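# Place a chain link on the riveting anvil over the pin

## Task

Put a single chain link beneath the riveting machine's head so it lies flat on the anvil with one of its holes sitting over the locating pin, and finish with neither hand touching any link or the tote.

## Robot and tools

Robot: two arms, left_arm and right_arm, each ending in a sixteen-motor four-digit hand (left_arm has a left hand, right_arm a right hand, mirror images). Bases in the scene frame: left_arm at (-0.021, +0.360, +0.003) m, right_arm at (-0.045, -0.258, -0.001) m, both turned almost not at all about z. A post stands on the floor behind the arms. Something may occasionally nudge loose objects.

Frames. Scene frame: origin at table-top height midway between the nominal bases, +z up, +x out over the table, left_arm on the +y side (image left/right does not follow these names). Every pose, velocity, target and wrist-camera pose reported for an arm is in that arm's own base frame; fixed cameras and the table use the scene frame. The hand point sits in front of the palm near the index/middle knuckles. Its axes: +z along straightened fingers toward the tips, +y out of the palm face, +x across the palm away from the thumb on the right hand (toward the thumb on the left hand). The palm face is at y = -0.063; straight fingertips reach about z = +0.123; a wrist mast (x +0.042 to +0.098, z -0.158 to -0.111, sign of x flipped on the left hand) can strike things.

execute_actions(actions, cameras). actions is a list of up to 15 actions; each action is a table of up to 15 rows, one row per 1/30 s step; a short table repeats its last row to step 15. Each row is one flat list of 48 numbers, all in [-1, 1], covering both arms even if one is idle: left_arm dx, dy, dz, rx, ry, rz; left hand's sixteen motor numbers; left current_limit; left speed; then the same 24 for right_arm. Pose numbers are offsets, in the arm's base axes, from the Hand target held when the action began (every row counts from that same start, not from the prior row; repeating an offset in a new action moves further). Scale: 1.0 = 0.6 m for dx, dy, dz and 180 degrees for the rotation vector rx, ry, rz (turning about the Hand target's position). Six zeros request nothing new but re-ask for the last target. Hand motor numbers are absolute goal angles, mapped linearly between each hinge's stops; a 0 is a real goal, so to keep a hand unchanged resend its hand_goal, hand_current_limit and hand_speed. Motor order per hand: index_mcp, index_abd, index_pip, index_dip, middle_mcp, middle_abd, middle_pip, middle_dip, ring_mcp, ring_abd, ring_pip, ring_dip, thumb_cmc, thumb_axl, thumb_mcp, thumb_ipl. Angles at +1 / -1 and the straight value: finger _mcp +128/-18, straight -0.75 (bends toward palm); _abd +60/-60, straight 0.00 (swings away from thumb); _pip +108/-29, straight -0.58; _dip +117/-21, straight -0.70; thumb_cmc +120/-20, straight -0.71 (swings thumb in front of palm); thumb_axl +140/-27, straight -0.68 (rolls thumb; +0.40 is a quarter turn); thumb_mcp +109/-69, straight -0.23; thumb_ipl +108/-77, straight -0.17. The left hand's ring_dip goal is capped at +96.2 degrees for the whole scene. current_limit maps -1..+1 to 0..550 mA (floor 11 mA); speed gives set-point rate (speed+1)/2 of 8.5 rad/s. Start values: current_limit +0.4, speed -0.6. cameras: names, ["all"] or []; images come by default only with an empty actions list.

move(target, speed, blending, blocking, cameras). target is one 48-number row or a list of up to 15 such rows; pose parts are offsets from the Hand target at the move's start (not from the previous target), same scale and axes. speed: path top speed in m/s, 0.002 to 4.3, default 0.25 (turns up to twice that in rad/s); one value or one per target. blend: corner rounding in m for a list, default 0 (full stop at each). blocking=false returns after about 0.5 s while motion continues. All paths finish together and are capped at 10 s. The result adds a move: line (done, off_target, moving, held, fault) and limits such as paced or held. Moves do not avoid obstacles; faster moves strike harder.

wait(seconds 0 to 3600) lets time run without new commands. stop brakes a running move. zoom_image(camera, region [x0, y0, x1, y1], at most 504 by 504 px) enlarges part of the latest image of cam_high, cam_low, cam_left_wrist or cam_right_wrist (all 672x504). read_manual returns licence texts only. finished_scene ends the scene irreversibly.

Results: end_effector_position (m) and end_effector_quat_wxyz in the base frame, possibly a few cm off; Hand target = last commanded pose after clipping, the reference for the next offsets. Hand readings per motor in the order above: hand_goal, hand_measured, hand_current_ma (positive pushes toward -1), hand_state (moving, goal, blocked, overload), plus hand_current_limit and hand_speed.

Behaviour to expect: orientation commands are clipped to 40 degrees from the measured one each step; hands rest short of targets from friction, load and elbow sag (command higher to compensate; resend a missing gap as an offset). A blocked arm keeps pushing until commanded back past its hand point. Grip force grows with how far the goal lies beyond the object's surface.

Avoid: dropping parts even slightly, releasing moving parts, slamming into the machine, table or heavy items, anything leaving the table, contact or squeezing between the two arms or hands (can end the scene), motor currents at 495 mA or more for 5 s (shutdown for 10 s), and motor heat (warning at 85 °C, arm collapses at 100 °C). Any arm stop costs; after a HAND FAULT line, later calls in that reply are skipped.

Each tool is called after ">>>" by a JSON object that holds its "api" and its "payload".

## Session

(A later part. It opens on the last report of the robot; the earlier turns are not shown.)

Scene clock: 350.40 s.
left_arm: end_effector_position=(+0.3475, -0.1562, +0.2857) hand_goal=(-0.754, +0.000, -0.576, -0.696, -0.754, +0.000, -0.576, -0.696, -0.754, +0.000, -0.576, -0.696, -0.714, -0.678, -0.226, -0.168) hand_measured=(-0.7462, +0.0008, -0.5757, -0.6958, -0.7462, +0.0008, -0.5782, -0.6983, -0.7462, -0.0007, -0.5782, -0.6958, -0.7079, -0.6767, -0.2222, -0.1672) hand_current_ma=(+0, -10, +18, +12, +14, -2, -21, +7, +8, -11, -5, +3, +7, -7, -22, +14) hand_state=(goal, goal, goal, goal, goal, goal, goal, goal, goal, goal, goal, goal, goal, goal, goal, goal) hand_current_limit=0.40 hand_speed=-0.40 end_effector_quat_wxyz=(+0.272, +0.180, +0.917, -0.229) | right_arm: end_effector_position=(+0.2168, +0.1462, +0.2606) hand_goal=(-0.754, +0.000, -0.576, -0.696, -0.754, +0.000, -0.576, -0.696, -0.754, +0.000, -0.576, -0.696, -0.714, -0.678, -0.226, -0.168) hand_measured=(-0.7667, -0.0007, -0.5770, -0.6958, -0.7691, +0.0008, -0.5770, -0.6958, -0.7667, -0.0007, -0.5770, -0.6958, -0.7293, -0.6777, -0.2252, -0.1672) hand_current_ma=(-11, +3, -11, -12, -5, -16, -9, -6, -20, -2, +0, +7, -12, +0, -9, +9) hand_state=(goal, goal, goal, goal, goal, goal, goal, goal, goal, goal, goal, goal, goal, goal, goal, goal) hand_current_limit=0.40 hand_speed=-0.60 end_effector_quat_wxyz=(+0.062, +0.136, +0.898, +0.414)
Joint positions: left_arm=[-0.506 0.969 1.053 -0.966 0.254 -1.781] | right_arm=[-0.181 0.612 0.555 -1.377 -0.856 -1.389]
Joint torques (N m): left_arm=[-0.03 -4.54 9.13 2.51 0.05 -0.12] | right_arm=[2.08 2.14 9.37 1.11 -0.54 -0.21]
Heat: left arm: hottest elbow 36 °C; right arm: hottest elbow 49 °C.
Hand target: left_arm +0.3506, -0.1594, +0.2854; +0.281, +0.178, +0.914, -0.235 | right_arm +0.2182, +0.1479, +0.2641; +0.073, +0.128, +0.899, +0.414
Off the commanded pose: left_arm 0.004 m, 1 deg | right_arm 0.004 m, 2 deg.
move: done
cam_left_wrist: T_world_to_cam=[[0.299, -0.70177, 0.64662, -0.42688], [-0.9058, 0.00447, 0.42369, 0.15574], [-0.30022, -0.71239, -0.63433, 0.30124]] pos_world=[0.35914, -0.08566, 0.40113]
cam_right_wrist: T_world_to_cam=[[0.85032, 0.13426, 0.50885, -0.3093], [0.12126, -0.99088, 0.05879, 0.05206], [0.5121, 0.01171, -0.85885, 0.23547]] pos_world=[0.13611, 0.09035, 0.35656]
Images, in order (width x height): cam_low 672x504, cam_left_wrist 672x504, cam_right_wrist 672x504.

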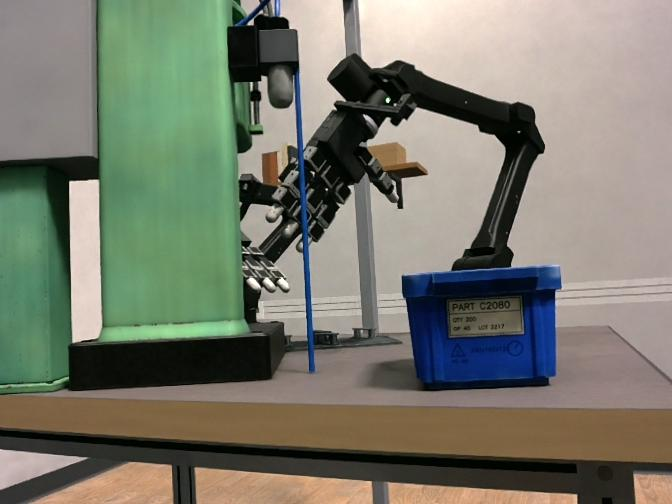

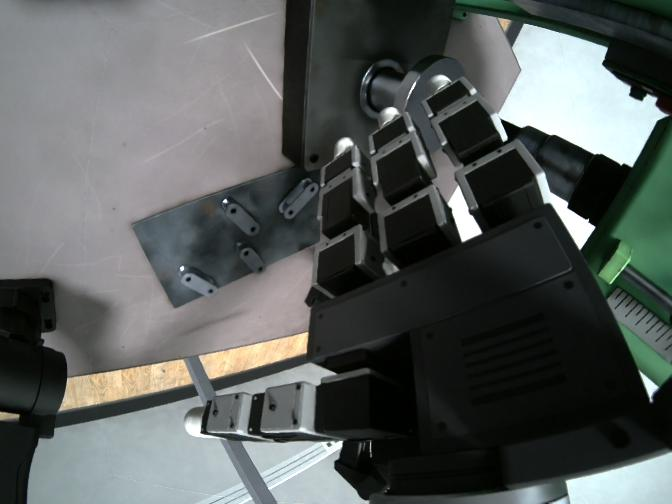

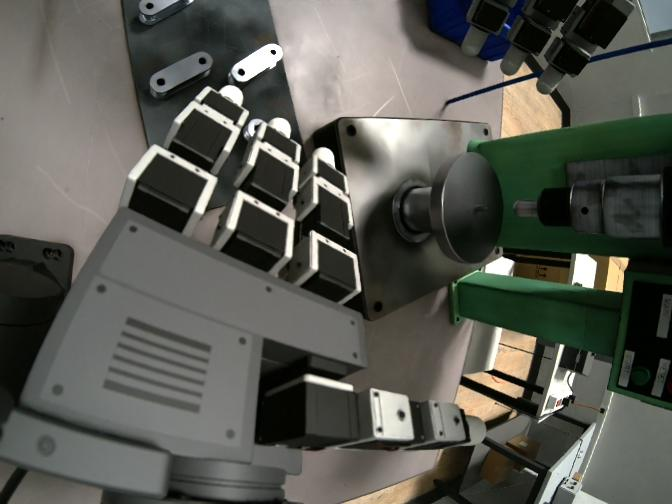

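>>> {"api": "zoom_image", "payload": {"camera": "cam_right_wrist", "region": [380, 130, 580, 280]}}

>>> {"api": "zoom_image", "payload": {"camera": "cam_left_wrist", "region": [340, 30, 540, 180]}}

Scaled by 2.520 from the camera's image (finer frame: 960x720).

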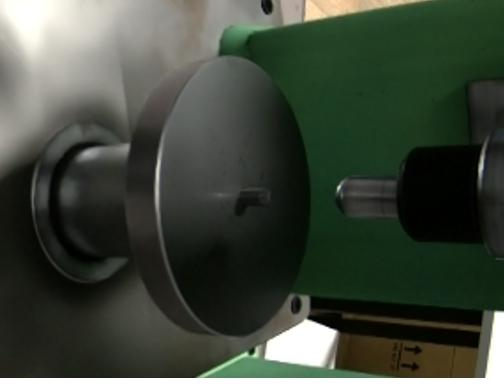

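Scaled by 2.520 from the camera's image (finer frame: 960x720).

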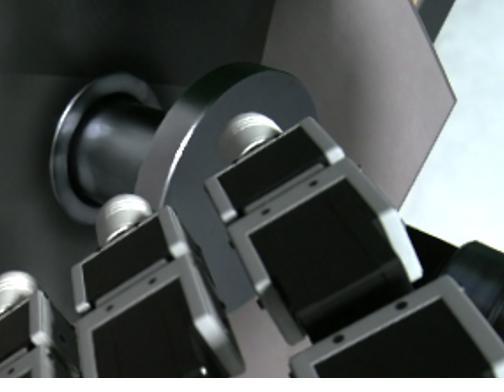

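>>> {"api": "move", "payload": {"target": [0,0,0,0,0,0,-0.754,0,-0.576,-0.696,-0.754,0,-0.576,-0.696,-0.754,0,-0.576,-0.696,-0.714,-0.678,-0.226,-0.168,0.4,-0.4, 0.0443,-0.042,0.148,0.0751,0.2299,-0.2055,-0.754,0,-0.576,-0.696,-0.754,0,-0.576,-0.696,-0.754,0,-0.576,-0.696,-0.714,-0.678,-0.226,-0.168,0.4,-0.6], "cameras": ["cam_left_wrist","cam_right_wrist","cam_low"]}}

Scene clock: 551.90 s.
left_arm: end_effector_position=(+0.3475, -0.1562, +0.2857) hand_goal=(-0.754, +0.000, -0.576, -0.696, -0.754, +0.000, -0.576, -0.696, -0.754, +0.000, -0.576, -0.696, -0.714, -0.678, -0.226, -0.168) hand_measured=(-0.7474, +0.0008, -0.5770, -0.6958, -0.7462, +0.0008, -0.5795, -0.6983, -0.7462, +0.0008, -0.5770, -0.6971, -0.7067, -0.6767, -0.2232, -0.1672) hand_current_ma=(+10, -10, +3, +27, +3, +7, +1, +9, +8, +0, +11, -3, +27, -19, +14, +11) hand_state=(goal, goal, goal, goal, goal, goal, goal, goal, goal, goal, goal, goal, goal, goal, goal, goal) hand_current_limit=0.40 hand_speed=-0.40 end_effector_quat_wxyz=(+0.272, +0.180, +0.917, -0.229) | right_arm: end_effector_position=(+0.2420, +0.1203, +0.3332) hand_goal=(-0.754, +0.000, -0.576, -0.696, -0.754, +0.000, -0.576, -0.696, -0.754, +0.000, -0.576, -0.696, -0.714, -0.678, -0.226, -0.168) hand_measured=(-0.7667, -0.0065, -0.5770, -0.6958, -0.7691, -0.0095, -0.5770, -0.6958, -0.7667, -0.0095, -0.5770, -0.6958, -0.7293, -0.6767, -0.2242, -0.1672) hand_current_ma=(+4, +11, +4, -13, -7, -8, -1, +9, -9, +10, +1, -6, -9, +17, +5, +1) hand_state=(goal, goal, goal, goal, goal, goal, goal, goal, goal, goal, goal, goal, goal, goal, goal, goal) hand_current_limit=0.40 hand_speed=-0.60 end_effector_quat_wxyz=(-0.149, +0.552, +0.723, +0.387)
Joint positions: left_arm=[-0.506 0.969 1.053 -0.966 0.254 -1.781] | right_arm=[0.025 0.537 0.844 -1.541 -0.801 -0.098]
Joint torques (N m): left_arm=[0.03 -4.6 9.1 2.37 0.02 -0.11] | right_arm=[2.26 3.43 11.84 1.2 -0.4 -0.24]
Motor temperatures (°C): left_arm=[28 32 38 29 28 28] | right_arm=[26 26 43 24 26 25]
Heat: left arm: hottest elbow 38 °C; right arm: hottest elbow 43 °C.
Hand target: left_arm +0.3506, -0.1594, +0.2854; +0.281, +0.178, +0.914, -0.235 | right_arm +0.2449, +0.1227, +0.3530; -0.134, +0.542, +0.728, +0.398
Off the commanded pose: left_arm 0.004 m, 1 deg | right_arm 0.020 m, 3 deg.
move: off_target (right_arm)
cam_left_wrist: T_world_to_cam=[[0.299, -0.70177, 0.64662, -0.42688], [-0.9058, 0.00447, 0.42369, 0.15574], [-0.30022, -0.71239, -0.63433, 0.30124]] pos_world=[0.35914, -0.08566, 0.40113]
cam_right_wrist: T_world_to_cam=[[0.83706, -0.5019, -0.21776, -0.0424], [-0.51381, -0.8579, 0.00226, 0.17561], [-0.18795, 0.11, -0.976, 0.48187]] pos_world=[0.21629, 0.07637, 0.46067]
Images, in order (width x height): cam_low 672x504, cam_left_wrist 672x504, cam_right_wrist 672x504.

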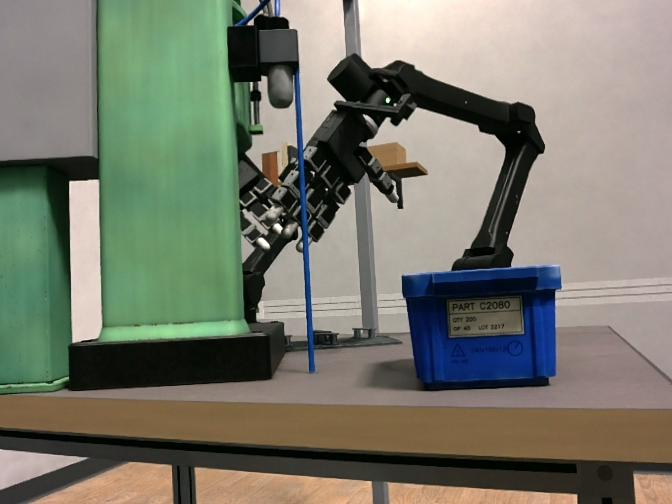

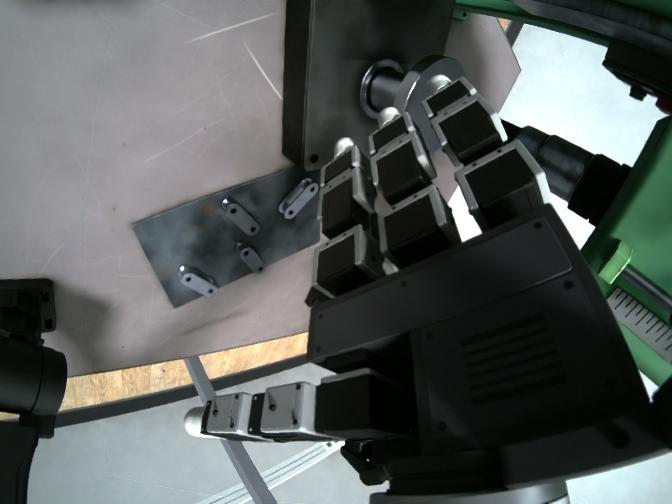

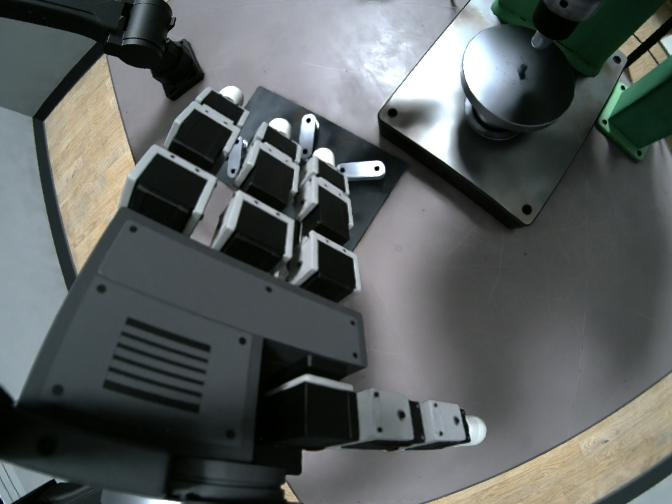

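>>> {"api": "zoom_image", "payload": {"camera": "cam_right_wrist", "region": [440, 0, 640, 150]}}

>>> {"api": "zoom_image", "payload": {"camera": "cam_right_wrist", "region": [200, 70, 440, 250]}}

Scaled by 2.520 from the camera's image (finer frame: 960x720).

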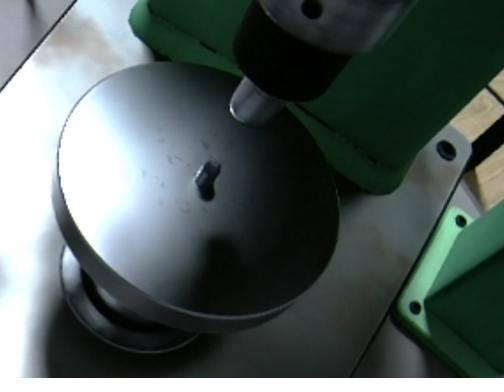

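Scaled by 2.100 from the camera's image (finer frame: 960x720).

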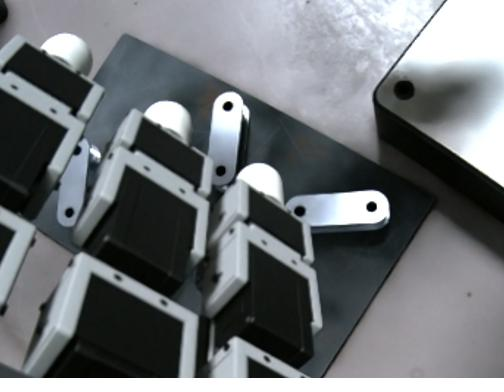

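>>> {"api": "move", "payload": {"target": [0,0,0,0,0,0,-0.754,0,-0.576,-0.696,-0.754,0,-0.576,-0.696,-0.754,0,-0.576,-0.696,-0.714,-0.678,-0.226,-0.168,0.4,-0.4, -0.1145,-0.012,-0.0225,0.0751,0.2299,-0.2055,-0.754,0,-0.576,-0.696,-0.754,0,-0.576,-0.696,-0.754,0,-0.576,-0.696,-0.714,-0.678,-0.226,-0.168,0.4,-0.6], "cameras": ["cam_left_wrist","cam_right_wrist"]}}

Scene clock: 574.70 s.
left_arm: end_effector_position=(+0.3475, -0.1562, +0.2857) hand_goal=(-0.754, +0.000, -0.576, -0.696, -0.754, +0.000, -0.576, -0.696, -0.754, +0.000, -0.576, -0.696, -0.714, -0.678, -0.226, -0.168) hand_measured=(-0.7474, -0.0007, -0.5757, -0.6958, -0.7462, -0.0007, -0.5782, -0.6983, -0.7462, -0.0007, -0.5770, -0.6958, -0.7079, -0.6767, -0.2232, -0.1681) hand_current_ma=(+4, -5, +13, +5, +8, +1, -11, -4, +17, -12, +18, +6, +19, +8, -5, +25) hand_state=(goal, goal, goal, goal, goal, goal, goal, goal, goal, goal, goal, goal, goal, goal, goal, goal) hand_current_limit=0.40 hand_speed=-0.40 end_effector_quat_wxyz=(+0.272, +0.180, +0.917, -0.229) | right_arm: end_effector_position=(+0.1731, +0.1108, +0.3157) hand_goal=(-0.754, +0.000, -0.576, -0.696, -0.754, +0.000, -0.576, -0.696, -0.754, +0.000, -0.576, -0.696, -0.714, -0.678, -0.226, -0.168) hand_measured=(-0.7511, -0.0065, -0.5705, -0.6958, -0.7511, -0.0080, -0.5705, -0.6958, -0.7511, -0.0095, -0.5705, -0.6958, -0.7129, -0.6777, -0.2252, -0.1681) hand_current_ma=(+7, +4, -1, -15, -6, +3, -3, +20, -4, -1, +17, -2, +4, +17, +1, -15) hand_state=(goal, goal, goal, goal, goal, goal, goal, goal, goal, goal, goal, goal, goal, goal, goal, goal) hand_current_limit=0.40 hand_speed=-0.60 end_effector_quat_wxyz=(-0.302, +0.837, +0.377, +0.258)
Joint positions: left_arm=[-0.506 0.969 1.053 -0.966 0.254 -1.781] | right_arm=[0.499 0.458 0.937 -1.406 -0.543 1.409]
Joint torques (N m): left_arm=[0.21 -4.31 9.2 2.37 0.06 -0.15] | right_arm=[2.2 3.78 11.99 2.14 -0.14 -0.19]
Heat: left arm: hottest elbow 38 °C; right arm: hottest elbow 46 °C.
Hand target: left_arm +0.3506, -0.1594, +0.2854; +0.281, +0.178, +0.914, -0.235 | right_arm +0.1762, +0.1155, +0.3394; -0.308, +0.824, +0.380, +0.286
Off the commanded pose: left_arm 0.004 m, 1 deg | right_arm 0.024 m, 4 deg.
move: off_target (right_arm)
cam_left_wrist: T_world_to_cam=[[0.299, -0.70177, 0.64662, -0.42688], [-0.9058, 0.00447, 0.42369, 0.15574], [-0.30022, -0.71239, -0.63433, 0.30124]] pos_world=[0.35914, -0.08566, 0.40113]
cam_right_wrist: T_world_to_cam=[[0.04003, -0.73433, -0.67761, 0.31561], [-0.81678, -0.41468, 0.40114, 0.00955], [-0.57556, 0.5374, -0.61639, 0.35907]] pos_world=[0.20183, 0.04276, 0.43135]

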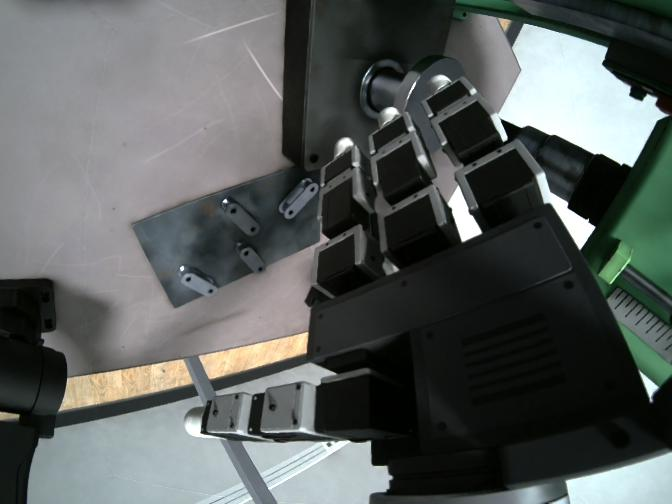

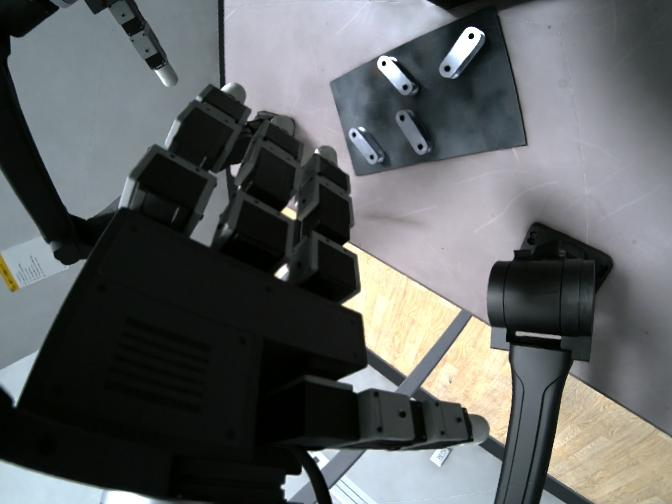

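>>> {"api": "zoom_image", "payload": {"camera": "cam_right_wrist", "region": [320, 0, 540, 190]}}

Scaled by 2.291 from the camera's image (finer frame: 960x720).

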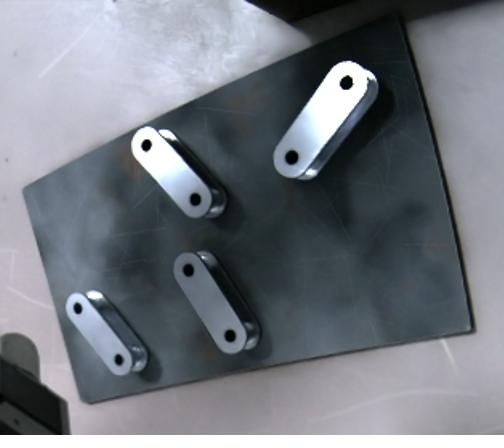

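>>> {"api": "move", "payload": {"target": [0,0,0,0,0,0,-0.754,0,-0.576,-0.696,-0.754,0,-0.576,-0.696,-0.754,0,-0.576,-0.696,-0.714,-0.678,-0.226,-0.168,0.4,-0.4, -0.1653,0.30,-0.133,0.1323,0.0862,0.2002,-0.37,0,0.65,-0.696,-0.754,0,-0.576,-0.696,-0.754,0,-0.576,-0.696,0.507,-0.678,-0.112,-0.092,0.4,-0.4], "cameras": ["all"]}}

Scene clock: 611.87 s.
left_arm: end_effector_position=(+0.3475, -0.1562, +0.2857) hand_goal=(-0.754, +0.000, -0.576, -0.696, -0.754, +0.000, -0.576, -0.696, -0.754, +0.000, -0.576, -0.696, -0.714, -0.678, -0.226, -0.168) hand_measured=(-0.7474, -0.0007, -0.5770, -0.6958, -0.7474, -0.0007, -0.5770, -0.6983, -0.7462, +0.0008, -0.5782, -0.6958, -0.7067, -0.6777, -0.2232, -0.1672) hand_current_ma=(+12, +4, +5, +19, +14, -1, -17, -1, +17, +0, -12, -7, +6, +2, +7, +18) hand_state=(goal, goal, goal, goal, goal, goal, goal, goal, goal, goal, goal, goal, goal, goal, goal, goal) hand_current_limit=0.40 hand_speed=-0.40 end_effector_quat_wxyz=(+0.272, +0.180, +0.917, -0.229) | right_arm: end_effector_position=(+0.0789, +0.2914, +0.2570) hand_goal=(-0.370, +0.000, +0.650, -0.696, -0.754, +0.000, -0.576, -0.696, -0.754, +0.000, -0.576, -0.696, +0.506, -0.678, -0.112, -0.092) hand_measured=(-0.3627, -0.0065, +0.6420, -0.6958, -0.7426, -0.0080, -0.5705, -0.6958, -0.7438, -0.0095, -0.5705, -0.6907, +0.4864, -0.6788, -0.1055, -0.0928) hand_current_ma=(-1, +9, -2, -17, +4, -11, -8, +11, -9, -1, +9, -3, -2, +9, -3, +7) hand_state=(goal, goal, goal, goal, goal, goal, goal, goal, goal, goal, goal, goal, goal, goal, goal, goal) hand_current_limit=0.40 hand_speed=-0.40 end_effector_quat_wxyz=(+0.582, -0.626, -0.500, -0.136)
Joint positions: left_arm=[-0.506 0.969 1.053 -0.966 0.254 -1.781] | right_arm=[0.969 0.502 0.606 -0.64 -0.979 1.78]
Joint torques (N m): left_arm=[-0.03 -4.07 9.14 2.44 0.05 -0.13] | right_arm=[2.02 2.78 9.84 2.4 -0.39 -0.29]
Motor temperatures (°C): left_arm=[28 31 38 29 28 28] | right_arm=[26 26 48 24 25 25]
Heat: left arm: hottest elbow 38 °C; right arm: hottest elbow 48 °C.
Hand target: left_arm +0.3506, -0.1594, +0.2854; +0.281, +0.178, +0.914, -0.235 | right_arm +0.0769, +0.2955, +0.2597; +0.588, -0.618, -0.504, -0.138
Off the commanded pose: left_arm 0.004 m, 1 deg | right_arm 0.005 m, 1 deg.
move: done
cam_left_wrist: T_world_to_cam=[[0.299, -0.70177, 0.64662, -0.42688], [-0.9058, 0.00447, 0.42369, 0.15574], [-0.30022, -0.71239, -0.63433, 0.30124]] pos_world=[0.35914, -0.08566, 0.40113]
cam_right_wrist: T_world_to_cam=[[0.15771, -0.28506, -0.94545, 0.34091], [-0.31569, -0.92174, 0.22525, 0.1844], [-0.93566, 0.26294, -0.23536, 0.1822]] pos_world=[0.17492, 0.21924, 0.32366]

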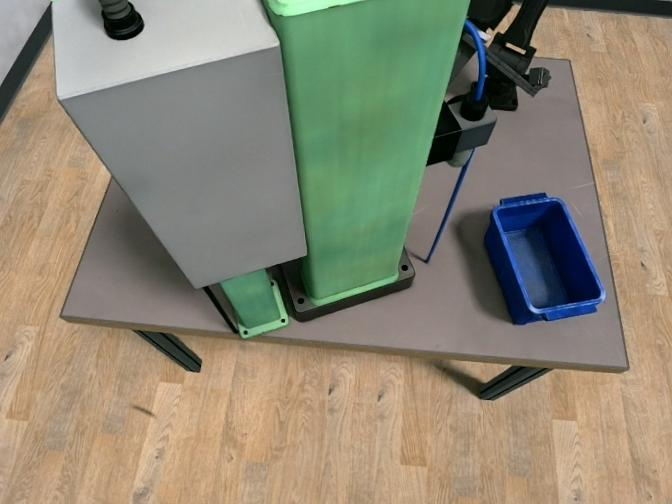

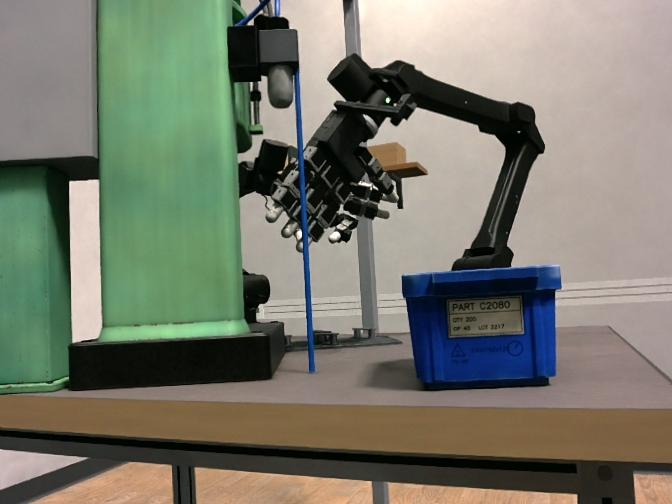

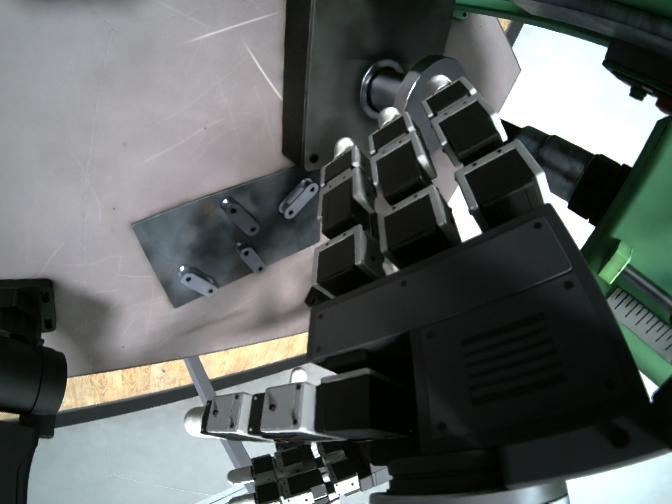

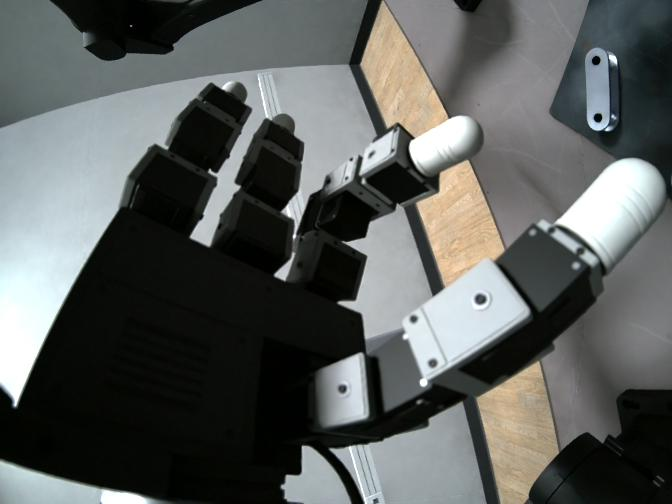

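>>> {"api": "move", "payload": {"target": [0,0,0,0,0,0,-0.754,0,-0.576,-0.696,-0.754,0,-0.576,-0.696,-0.754,0,-0.576,-0.696,-0.714,-0.678,-0.226,-0.168,0.4,-0.4, 0,-0.008,-0.26,0,0,0,-0.37,0,0.65,-0.696,-0.754,0,-0.576,-0.696,-0.754,0,-0.576,-0.696,0.507,-0.678,-0.112,-0.092,0.4,-0.4], "cameras": ["cam_left_wrist","cam_right_wrist"]}}

>>> {"api": "zoom_image", "payload": {"camera": "cam_right_wrist", "region": [400, 40, 672, 244]}}

Scene clock: 629.80 s.
left_arm: end_effector_position=(+0.3475, -0.1562, +0.2857) hand_goal=(-0.754, +0.000, -0.576, -0.696, -0.754, +0.000, -0.576, -0.696, -0.754, +0.000, -0.576, -0.696, -0.714, -0.678, -0.226, -0.168) hand_measured=(-0.7474, +0.0008, -0.5770, -0.6958, -0.7462, +0.0008, -0.5782, -0.6983, -0.7462, -0.0007, -0.5770, -0.6971, -0.7067, -0.6777, -0.2232, -0.1681) hand_current_ma=(+15, +16, -1, -5, +0, +6, +1, -17, +11, +0, +7, +4, +14, +0, -13, +6) hand_state=(goal, goal, goal, goal, goal, goal, goal, goal, goal, goal, goal, goal, goal, goal, goal, goal) hand_current_limit=0.40 hand_speed=-0.40 end_effector_quat_wxyz=(+0.272, +0.180, +0.917, -0.229) | right_arm: end_effector_position=(+0.0732, +0.2864, +0.0970) hand_goal=(-0.370, +0.000, +0.650, -0.696, -0.754, +0.000, -0.576, -0.696, -0.754, +0.000, -0.576, -0.696, +0.506, -0.678, -0.112, -0.092) hand_measured=(-0.3615, -0.0065, +0.6433, -0.6958, -0.7390, -0.0080, -0.5705, -0.6958, -0.7414, -0.0095, -0.5705, -0.6894, +0.4864, -0.6788, -0.1055, -0.0928) hand_current_ma=(+15, +15, -10, -5, -4, -6, -10, +5, -7, -2, +8, -9, -10, +5, -3, +6) hand_state=(goal, goal, goal, goal, goal, goal, goal, goal, goal, goal, goal, goal, goal, goal, goal, goal) hand_current_limit=0.40 hand_speed=-0.40 end_effector_quat_wxyz=(+0.583, -0.627, -0.501, -0.126)
Joint positions: left_arm=[-0.506 0.969 1.053 -0.966 0.254 -1.781] | right_arm=[0.969 0.588 0.205 -0.171 -0.991 1.777]
Joint torques (N m): left_arm=[0.38 -4.37 9.06 2.43 0.05 -0.14] | right_arm=[0.5 2.37 9.7 2.39 -0.45 -0.4]
Heat: left arm: hottest elbow 38 °C; right arm: hottest elbow 46 °C.
Hand target: left_arm +0.3506, -0.1594, +0.2854; +0.281, +0.178, +0.914, -0.235 | right_arm +0.0769, +0.2906, +0.1035; +0.588, -0.618, -0.504, -0.137
Off the commanded pose: left_arm 0.004 m, 1 deg | right_arm 0.009 m, 2 deg.
move: done
cam_left_wrist: T_world_to_cam=[[0.299, -0.70177, 0.64662, -0.42688], [-0.9058, 0.00447, 0.42369, 0.15574], [-0.30022, -0.71239, -0.63433, 0.30124]] pos_world=[0.35914, -0.08566, 0.40113]
cam_right_wrist: T_world_to_cam=[[0.14885, -0.2929, -0.94449, 0.19187], [-0.30224, -0.9229, 0.23857, 0.21211], [-0.94154, 0.24995, -0.2259, 0.14371]] pos_world=[0.17086, 0.21604, 0.16308]

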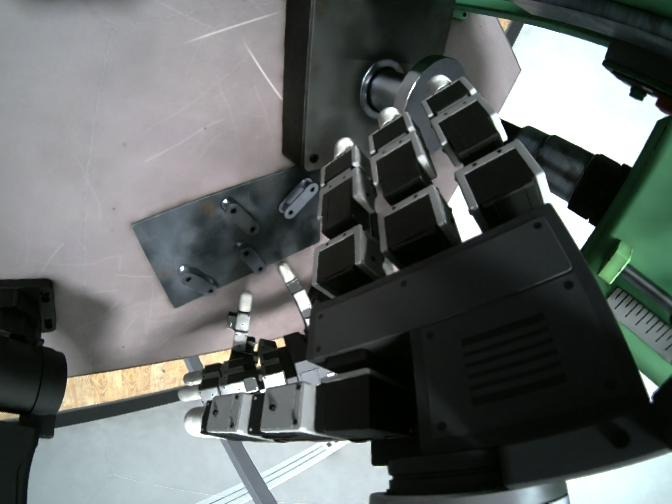

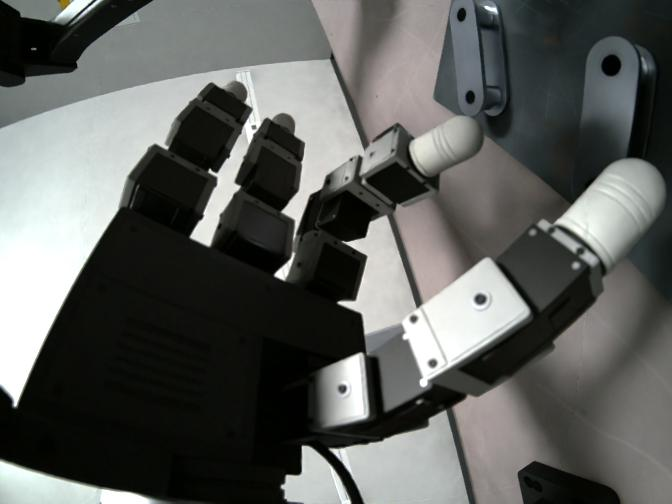

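Scaled by 1.853 from the camera's image (finer frame: 960x720).

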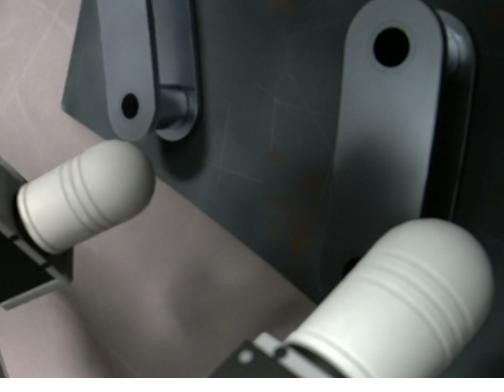

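>>> {"api": "move", "payload": {"target": [0,0,0,0,0,0,-0.754,0,-0.576,-0.696,-0.754,0,-0.576,-0.696,-0.754,0,-0.576,-0.696,-0.714,-0.678,-0.226,-0.168,0.4,-0.4, 0.0147,-0.005,-0.05,0,0,0,-0.37,0,0.65,-0.696,-0.754,0,-0.576,-0.696,-0.754,0,-0.576,-0.696,0.507,-0.678,-0.112,-0.092,0.4,-0.4], "cameras": ["cam_left_wrist","cam_right_wrist"], "speed": 0.1}}

>>> {"api": "zoom_image", "payload": {"camera": "cam_right_wrist", "region": [400, 40, 672, 244]}}

>>> {"api": "zoom_image", "payload": {"camera": "cam_left_wrist", "region": [160, 170, 340, 350]}}

Scene clock: 656.57 s.
left_arm: end_effector_position=(+0.3475, -0.1562, +0.2857) hand_goal=(-0.754, +0.000, -0.576, -0.696, -0.754, +0.000, -0.576, -0.696, -0.754, +0.000, -0.576, -0.696, -0.714, -0.678, -0.226, -0.168) hand_measured=(-0.7462, -0.0007, -0.5770, -0.6945, -0.7462, -0.0007, -0.5782, -0.6983, -0.7462, -0.0007, -0.5770, -0.6958, -0.7067, -0.6767, -0.2232, -0.1681) hand_current_ma=(-4, +10, +7, +3, +3, +13, -7, +4, +2, -9, +6, -3, +27, -7, +6, +9) hand_state=(goal, goal, goal, goal, goal, goal, goal, goal, goal, goal, goal, goal, goal, goal, goal, goal) hand_current_limit=0.40 hand_speed=-0.40 end_effector_quat_wxyz=(+0.272, +0.180, +0.917, -0.229) | right_arm: end_effector_position=(+0.0810, +0.2841, +0.0679) hand_goal=(-0.370, +0.000, +0.650, -0.696, -0.754, +0.000, -0.576, -0.696, -0.754, +0.000, -0.576, -0.696, +0.506, -0.678, -0.112, -0.092) hand_measured=(-0.3615, -0.0065, +0.6420, -0.6958, -0.7390, -0.0080, -0.5705, -0.6958, -0.7402, -0.0095, -0.5705, -0.6907, +0.4864, -0.6788, -0.1055, -0.0928) hand_current_ma=(+0, -4, +1, -3, +21, -10, -7, +6, -9, +0, +18, -1, -6, +7, -3, +2) hand_state=(goal, goal, goal, goal, goal, goal, goal, goal, goal, goal, goal, goal, goal, goal, goal, goal) hand_current_limit=0.40 hand_speed=-0.40 end_effector_quat_wxyz=(+0.584, -0.630, -0.497, -0.122)
Joint positions: left_arm=[-0.506 0.969 1.053 -0.966 0.254 -1.781] | right_arm=[0.919 0.711 0.158 -0.045 -1.034 1.737]
Joint torques (N m): left_arm=[-0.09 -4.25 9.09 2.43 0.04 -0.12] | right_arm=[0.21 1.73 8.68 2.33 -0.62 -0.53]
Heat: left arm: hottest elbow 38 °C; right arm: hottest elbow 46 °C.
Hand target: left_arm +0.3506, -0.1594, +0.2854; +0.281, +0.178, +0.914, -0.235 | right_arm +0.0858, +0.2876, +0.0736; +0.588, -0.618, -0.504, -0.138
Off the commanded pose: left_arm 0.004 m, 1 deg | right_arm 0.008 m, 2 deg.
move: done
cam_left_wrist: T_world_to_cam=[[0.299, -0.70177, 0.64662, -0.42688], [-0.9058, 0.00447, 0.42369, 0.15574], [-0.30022, -0.71239, -0.63433, 0.30124]] pos_world=[0.35914, -0.08566, 0.40113]
cam_right_wrist: T_world_to_cam=[[0.13824, -0.29775, -0.94458, 0.16485], [-0.30162, -0.92109, 0.24621, 0.21829], [-0.94336, 0.25087, -0.21713, 0.14429]] pos_world=[0.17917, 0.21395, 0.1333]

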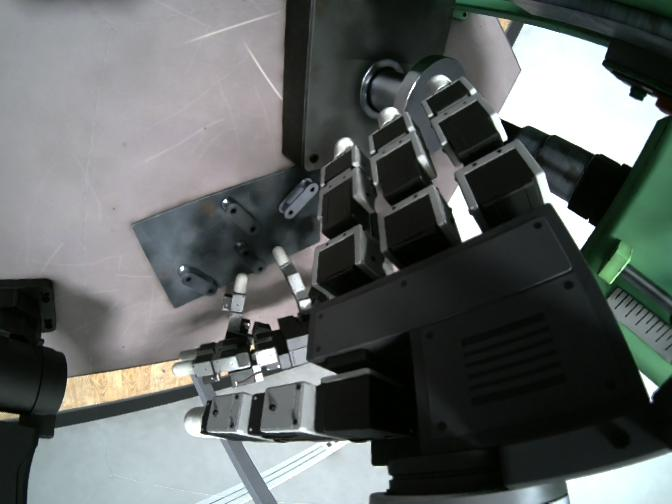

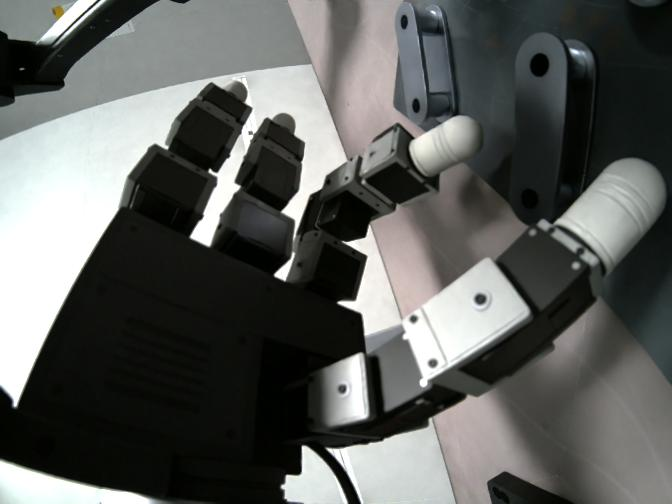

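Scaled by 1.853 from the camera's image (finer frame: 960x720).

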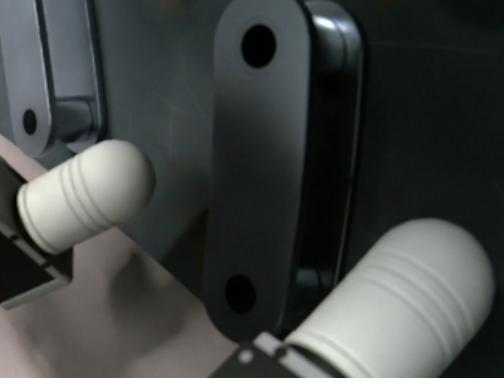

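Scaled by 2.800 from the camera's image (finer frame: 960x720).

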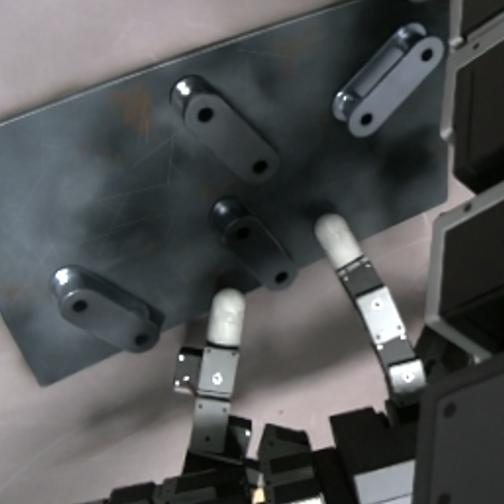

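>>> {"api": "move", "payload": {"target": [0,0,0,0,0,0,-0.754,0,-0.576,-0.696,-0.754,0,-0.576,-0.696,-0.754,0,-0.576,-0.696,-0.714,-0.678,-0.226,-0.168,0.4,-0.4, 0.0,0,-0.035,0,0,0,-0.37,0,0.65,-0.696,-0.754,0,-0.576,-0.696,-0.754,0,-0.576,-0.696,0.507,-0.678,-0.112,-0.092,0.4,-0.4], "cameras": ["cam_left_wrist","cam_right_wrist"], "speed": 0.06}}

>>> {"api": "zoom_image", "payload": {"camera": "cam_right_wrist", "region": [400, 40, 672, 244]}}

>>> {"api": "zoom_image", "payload": {"camera": "cam_left_wrist", "region": [160, 170, 340, 350]}}

Scene clock: 665.07 s.
left_arm: end_effector_position=(+0.3475, -0.1562, +0.2857) hand_goal=(-0.754, +0.000, -0.576, -0.696, -0.754, +0.000, -0.576, -0.696, -0.754, +0.000, -0.576, -0.696, -0.714, -0.678, -0.226, -0.168) hand_measured=(-0.7474, +0.0008, -0.5757, -0.6971, -0.7462, -0.0007, -0.5782, -0.6983, -0.7462, -0.0007, -0.5770, -0.6958, -0.7079, -0.6777, -0.2232, -0.1681) hand_current_ma=(+3, +18, +13, -4, -4, -3, -11, +7, +15, -2, -18, +0, -1, +7, +3, +7) hand_state=(goal, goal, goal, goal, goal, goal, goal, goal, goal, goal, goal, goal, goal, goal, goal, goal) hand_current_limit=0.40 hand_speed=-0.40 end_effector_quat_wxyz=(+0.272, +0.180, +0.917, -0.229) | right_arm: end_effector_position=(+0.0819, +0.2851, +0.0486) hand_goal=(-0.370, +0.000, +0.650, -0.696, -0.754, +0.000, -0.576, -0.696, -0.754, +0.000, -0.576, -0.696, +0.506, -0.678, -0.112, -0.092) hand_measured=(-0.3627, -0.0065, +0.6433, -0.6958, -0.7378, -0.0080, -0.5705, -0.6958, -0.7402, -0.0095, -0.5705, -0.6894, +0.4864, -0.6788, -0.1055, -0.0928) hand_current_ma=(-7, +2, -16, -4, +13, -4, -8, +2, +3, +11, +6, +9, -11, +9, +7, -16) hand_state=(goal, goal, goal, goal, goal, goal, goal, goal, goal, goal, goal, goal, goal, goal, goal, goal) hand_current_limit=0.40 hand_speed=-0.40 end_effector_quat_wxyz=(+0.584, -0.627, -0.499, -0.125)
Joint positions: left_arm=[-0.506 0.969 1.053 -0.966 0.254 -1.781] | right_arm=[0.919 0.812 0.12 0.098 -1.034 1.732]
Joint torques (N m): left_arm=[0.21 -4.54 9.1 2.48 0.03 -0.12] | right_arm=[0.26 1.67 7.79 2.35 -0.6 -0.5]
Heat: left arm: hottest elbow 38 °C; right arm: hottest elbow 46 °C.
Hand target: left_arm +0.3506, -0.1594, +0.2854; +0.281, +0.178, +0.914, -0.235 | right_arm +0.0857, +0.2876, +0.0525; +0.588, -0.618, -0.504, -0.138
Off the commanded pose: left_arm 0.004 m, 1 deg | right_arm 0.006 m, 2 deg.
move: done
cam_left_wrist: T_world_to_cam=[[0.299, -0.70177, 0.64662, -0.42688], [-0.9058, 0.00447, 0.42369, 0.15574], [-0.30022, -0.71239, -0.63433, 0.30124]] pos_world=[0.35914, -0.08566, 0.40113]
cam_right_wrist: T_world_to_cam=[[0.14458, -0.29282, -0.94517, 0.14482], [-0.30186, -0.92273, 0.23969, 0.22504], [-0.94233, 0.25065, -0.2218, 0.1409]] pos_world=[0.17976, 0.21474, 0.11419]

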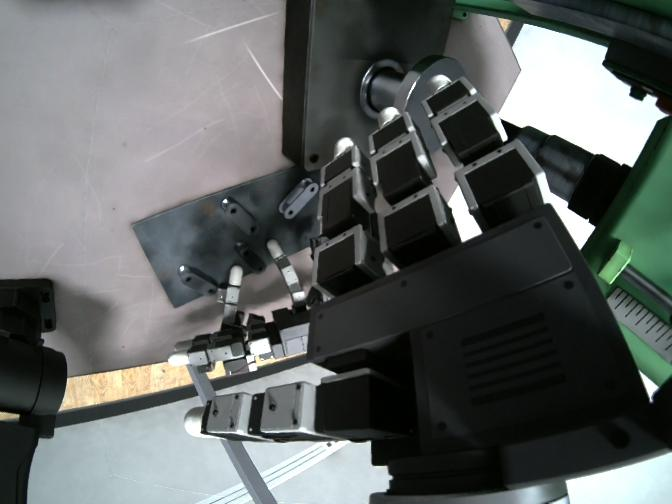

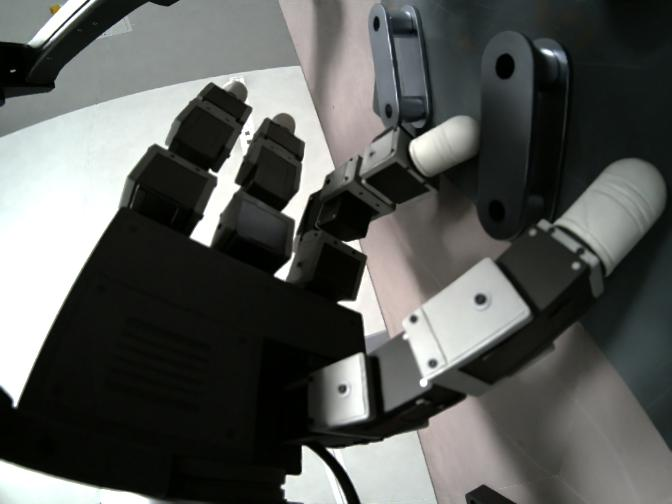

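Scaled by 1.853 from the camera's image (finer frame: 960x720).

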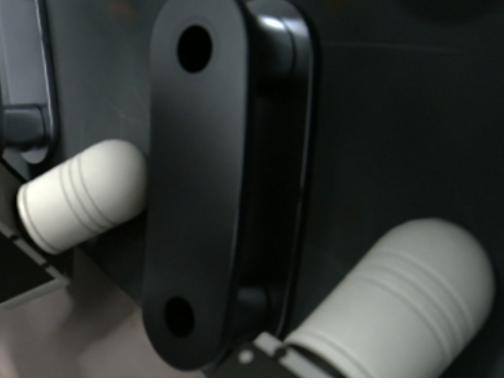

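Scaled by 2.800 from the camera's image (finer frame: 960x720).

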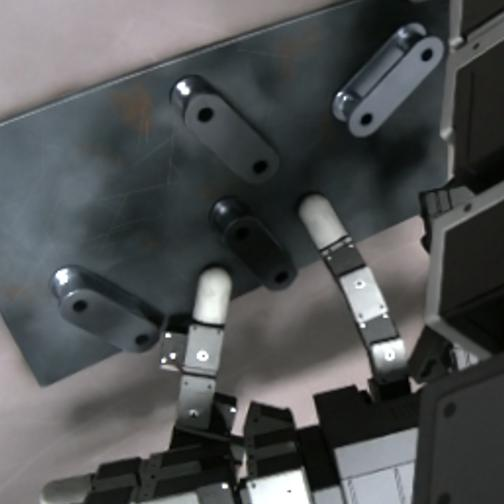

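>>> {"api": "move", "payload": {"target": [0,0,0,0,0,0,-0.754,0,-0.576,-0.696,-0.754,0,-0.576,-0.696,-0.754,0,-0.576,-0.696,-0.714,-0.678,-0.226,-0.168,0.4,-0.4, -0.01,0,-0.008,0,0,0,-0.37,0,0.65,-0.696,-0.754,0,-0.576,-0.696,-0.754,0,-0.576,-0.696,0.507,-0.678,-0.112,-0.092,0.4,-0.4], "cameras": ["cam_left_wrist","cam_right_wrist"], "speed": 0.06}}

>>> {"api": "zoom_image", "payload": {"camera": "cam_right_wrist", "region": [400, 40, 672, 244]}}

>>> {"api": "zoom_image", "payload": {"camera": "cam_left_wrist", "region": [160, 170, 340, 350]}}

Scene clock: 694.20 s.
left_arm: end_effector_position=(+0.3475, -0.1562, +0.2857) hand_goal=(-0.754, +0.000, -0.576, -0.696, -0.754, +0.000, -0.576, -0.696, -0.754, +0.000, -0.576, -0.696, -0.714, -0.678, -0.226, -0.168) hand_measured=(-0.7474, +0.0008, -0.5757, -0.6958, -0.7462, -0.0007, -0.5782, -0.6983, -0.7462, +0.0008, -0.5782, -0.6971, -0.7079, -0.6777, -0.2232, -0.1672) hand_current_ma=(+5, +3, +17, +19, +10, +4, -28, +3, +17, +1, +0, +0, +12, -7, -7, +20) hand_state=(goal, goal, goal, goal, goal, goal, goal, goal, goal, goal, goal, goal, goal, goal, goal, goal) hand_current_limit=0.40 hand_speed=-0.40 end_effector_quat_wxyz=(+0.272, +0.180, +0.917, -0.229) | right_arm: end_effector_position=(+0.0821, +0.2853, +0.0471) hand_goal=(-0.370, +0.000, +0.650, -0.696, -0.754, +0.000, -0.576, -0.696, -0.754, +0.000, -0.576, -0.696, +0.506, -0.678, -0.112, -0.092) hand_measured=(-0.3627, -0.0065, +0.6433, -0.6958, -0.7390, -0.0080, -0.5705, -0.6958, -0.7402, -0.0095, -0.5705, -0.6907, +0.4889, -0.6798, -0.1055, -0.0928) hand_current_ma=(+8, +6, -2, +1, -4, -9, -10, +15, -8, +12, -1, -4, +14, +3, -8, +5) hand_state=(goal, goal, goal, goal, goal, goal, goal, goal, goal, goal, goal, goal, goal, goal, goal, goal) hand_current_limit=0.40 hand_speed=-0.40 end_effector_quat_wxyz=(+0.585, -0.623, -0.501, -0.136)
Joint positions: left_arm=[-0.506 0.969 1.053 -0.966 0.254 -1.781] | right_arm=[0.926 0.815 0.101 0.15 -1.022 1.74]
Joint torques (N m): left_arm=[0.15 -4.48 9.1 2.3 0.06 -0.13] | right_arm=[2.2 1.96 7.58 2.39 -0.19 -0.29]
Heat: left arm: hottest elbow 38 °C; right arm: hottest elbow 44 °C.
Hand target: left_arm +0.3506, -0.1594, +0.2854; +0.281, +0.178, +0.914, -0.235 | right_arm +0.0798, +0.2877, +0.0479; +0.588, -0.618, -0.504, -0.138
Off the commanded pose: left_arm 0.004 m, 1 deg | right_arm 0.003 m, 1 deg.
move: done
cam_left_wrist: T_world_to_cam=[[0.299, -0.70177, 0.64662, -0.42688], [-0.9058, 0.00447, 0.42369, 0.15574], [-0.30022, -0.71239, -0.63433, 0.30124]] pos_world=[0.35914, -0.08566, 0.40113]
cam_right_wrist: T_world_to_cam=[[0.15901, -0.27775, -0.9474, 0.13806], [-0.31129, -0.92477, 0.21886, 0.22793], [-0.93692, 0.26012, -0.23351, 0.13804]] pos_world=[0.17833, 0.21322, 0.11315]

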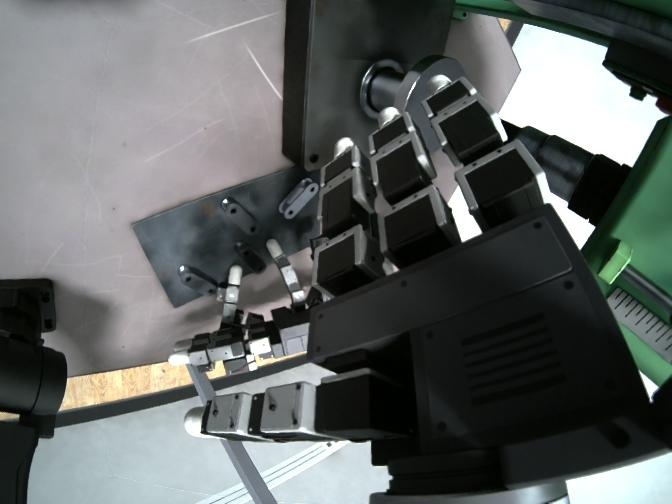

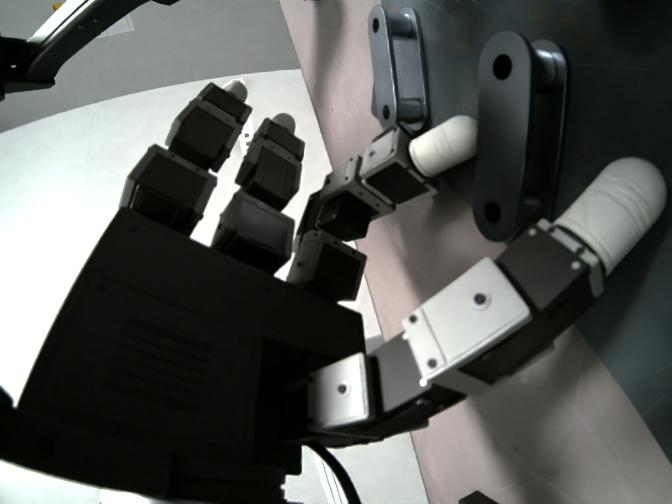

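Scaled by 1.853 from the camera's image (finer frame: 960x720).

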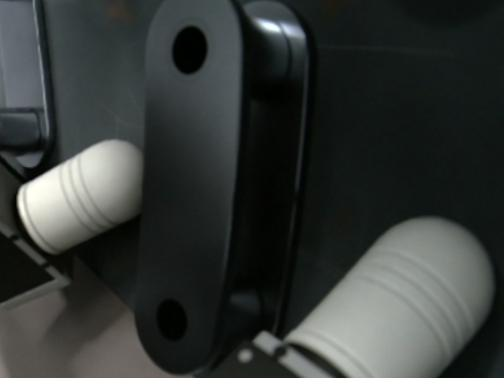

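Scaled by 2.800 from the camera's image (finer frame: 960x720).

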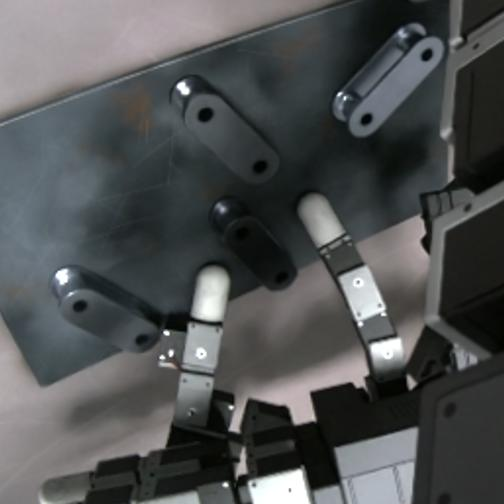

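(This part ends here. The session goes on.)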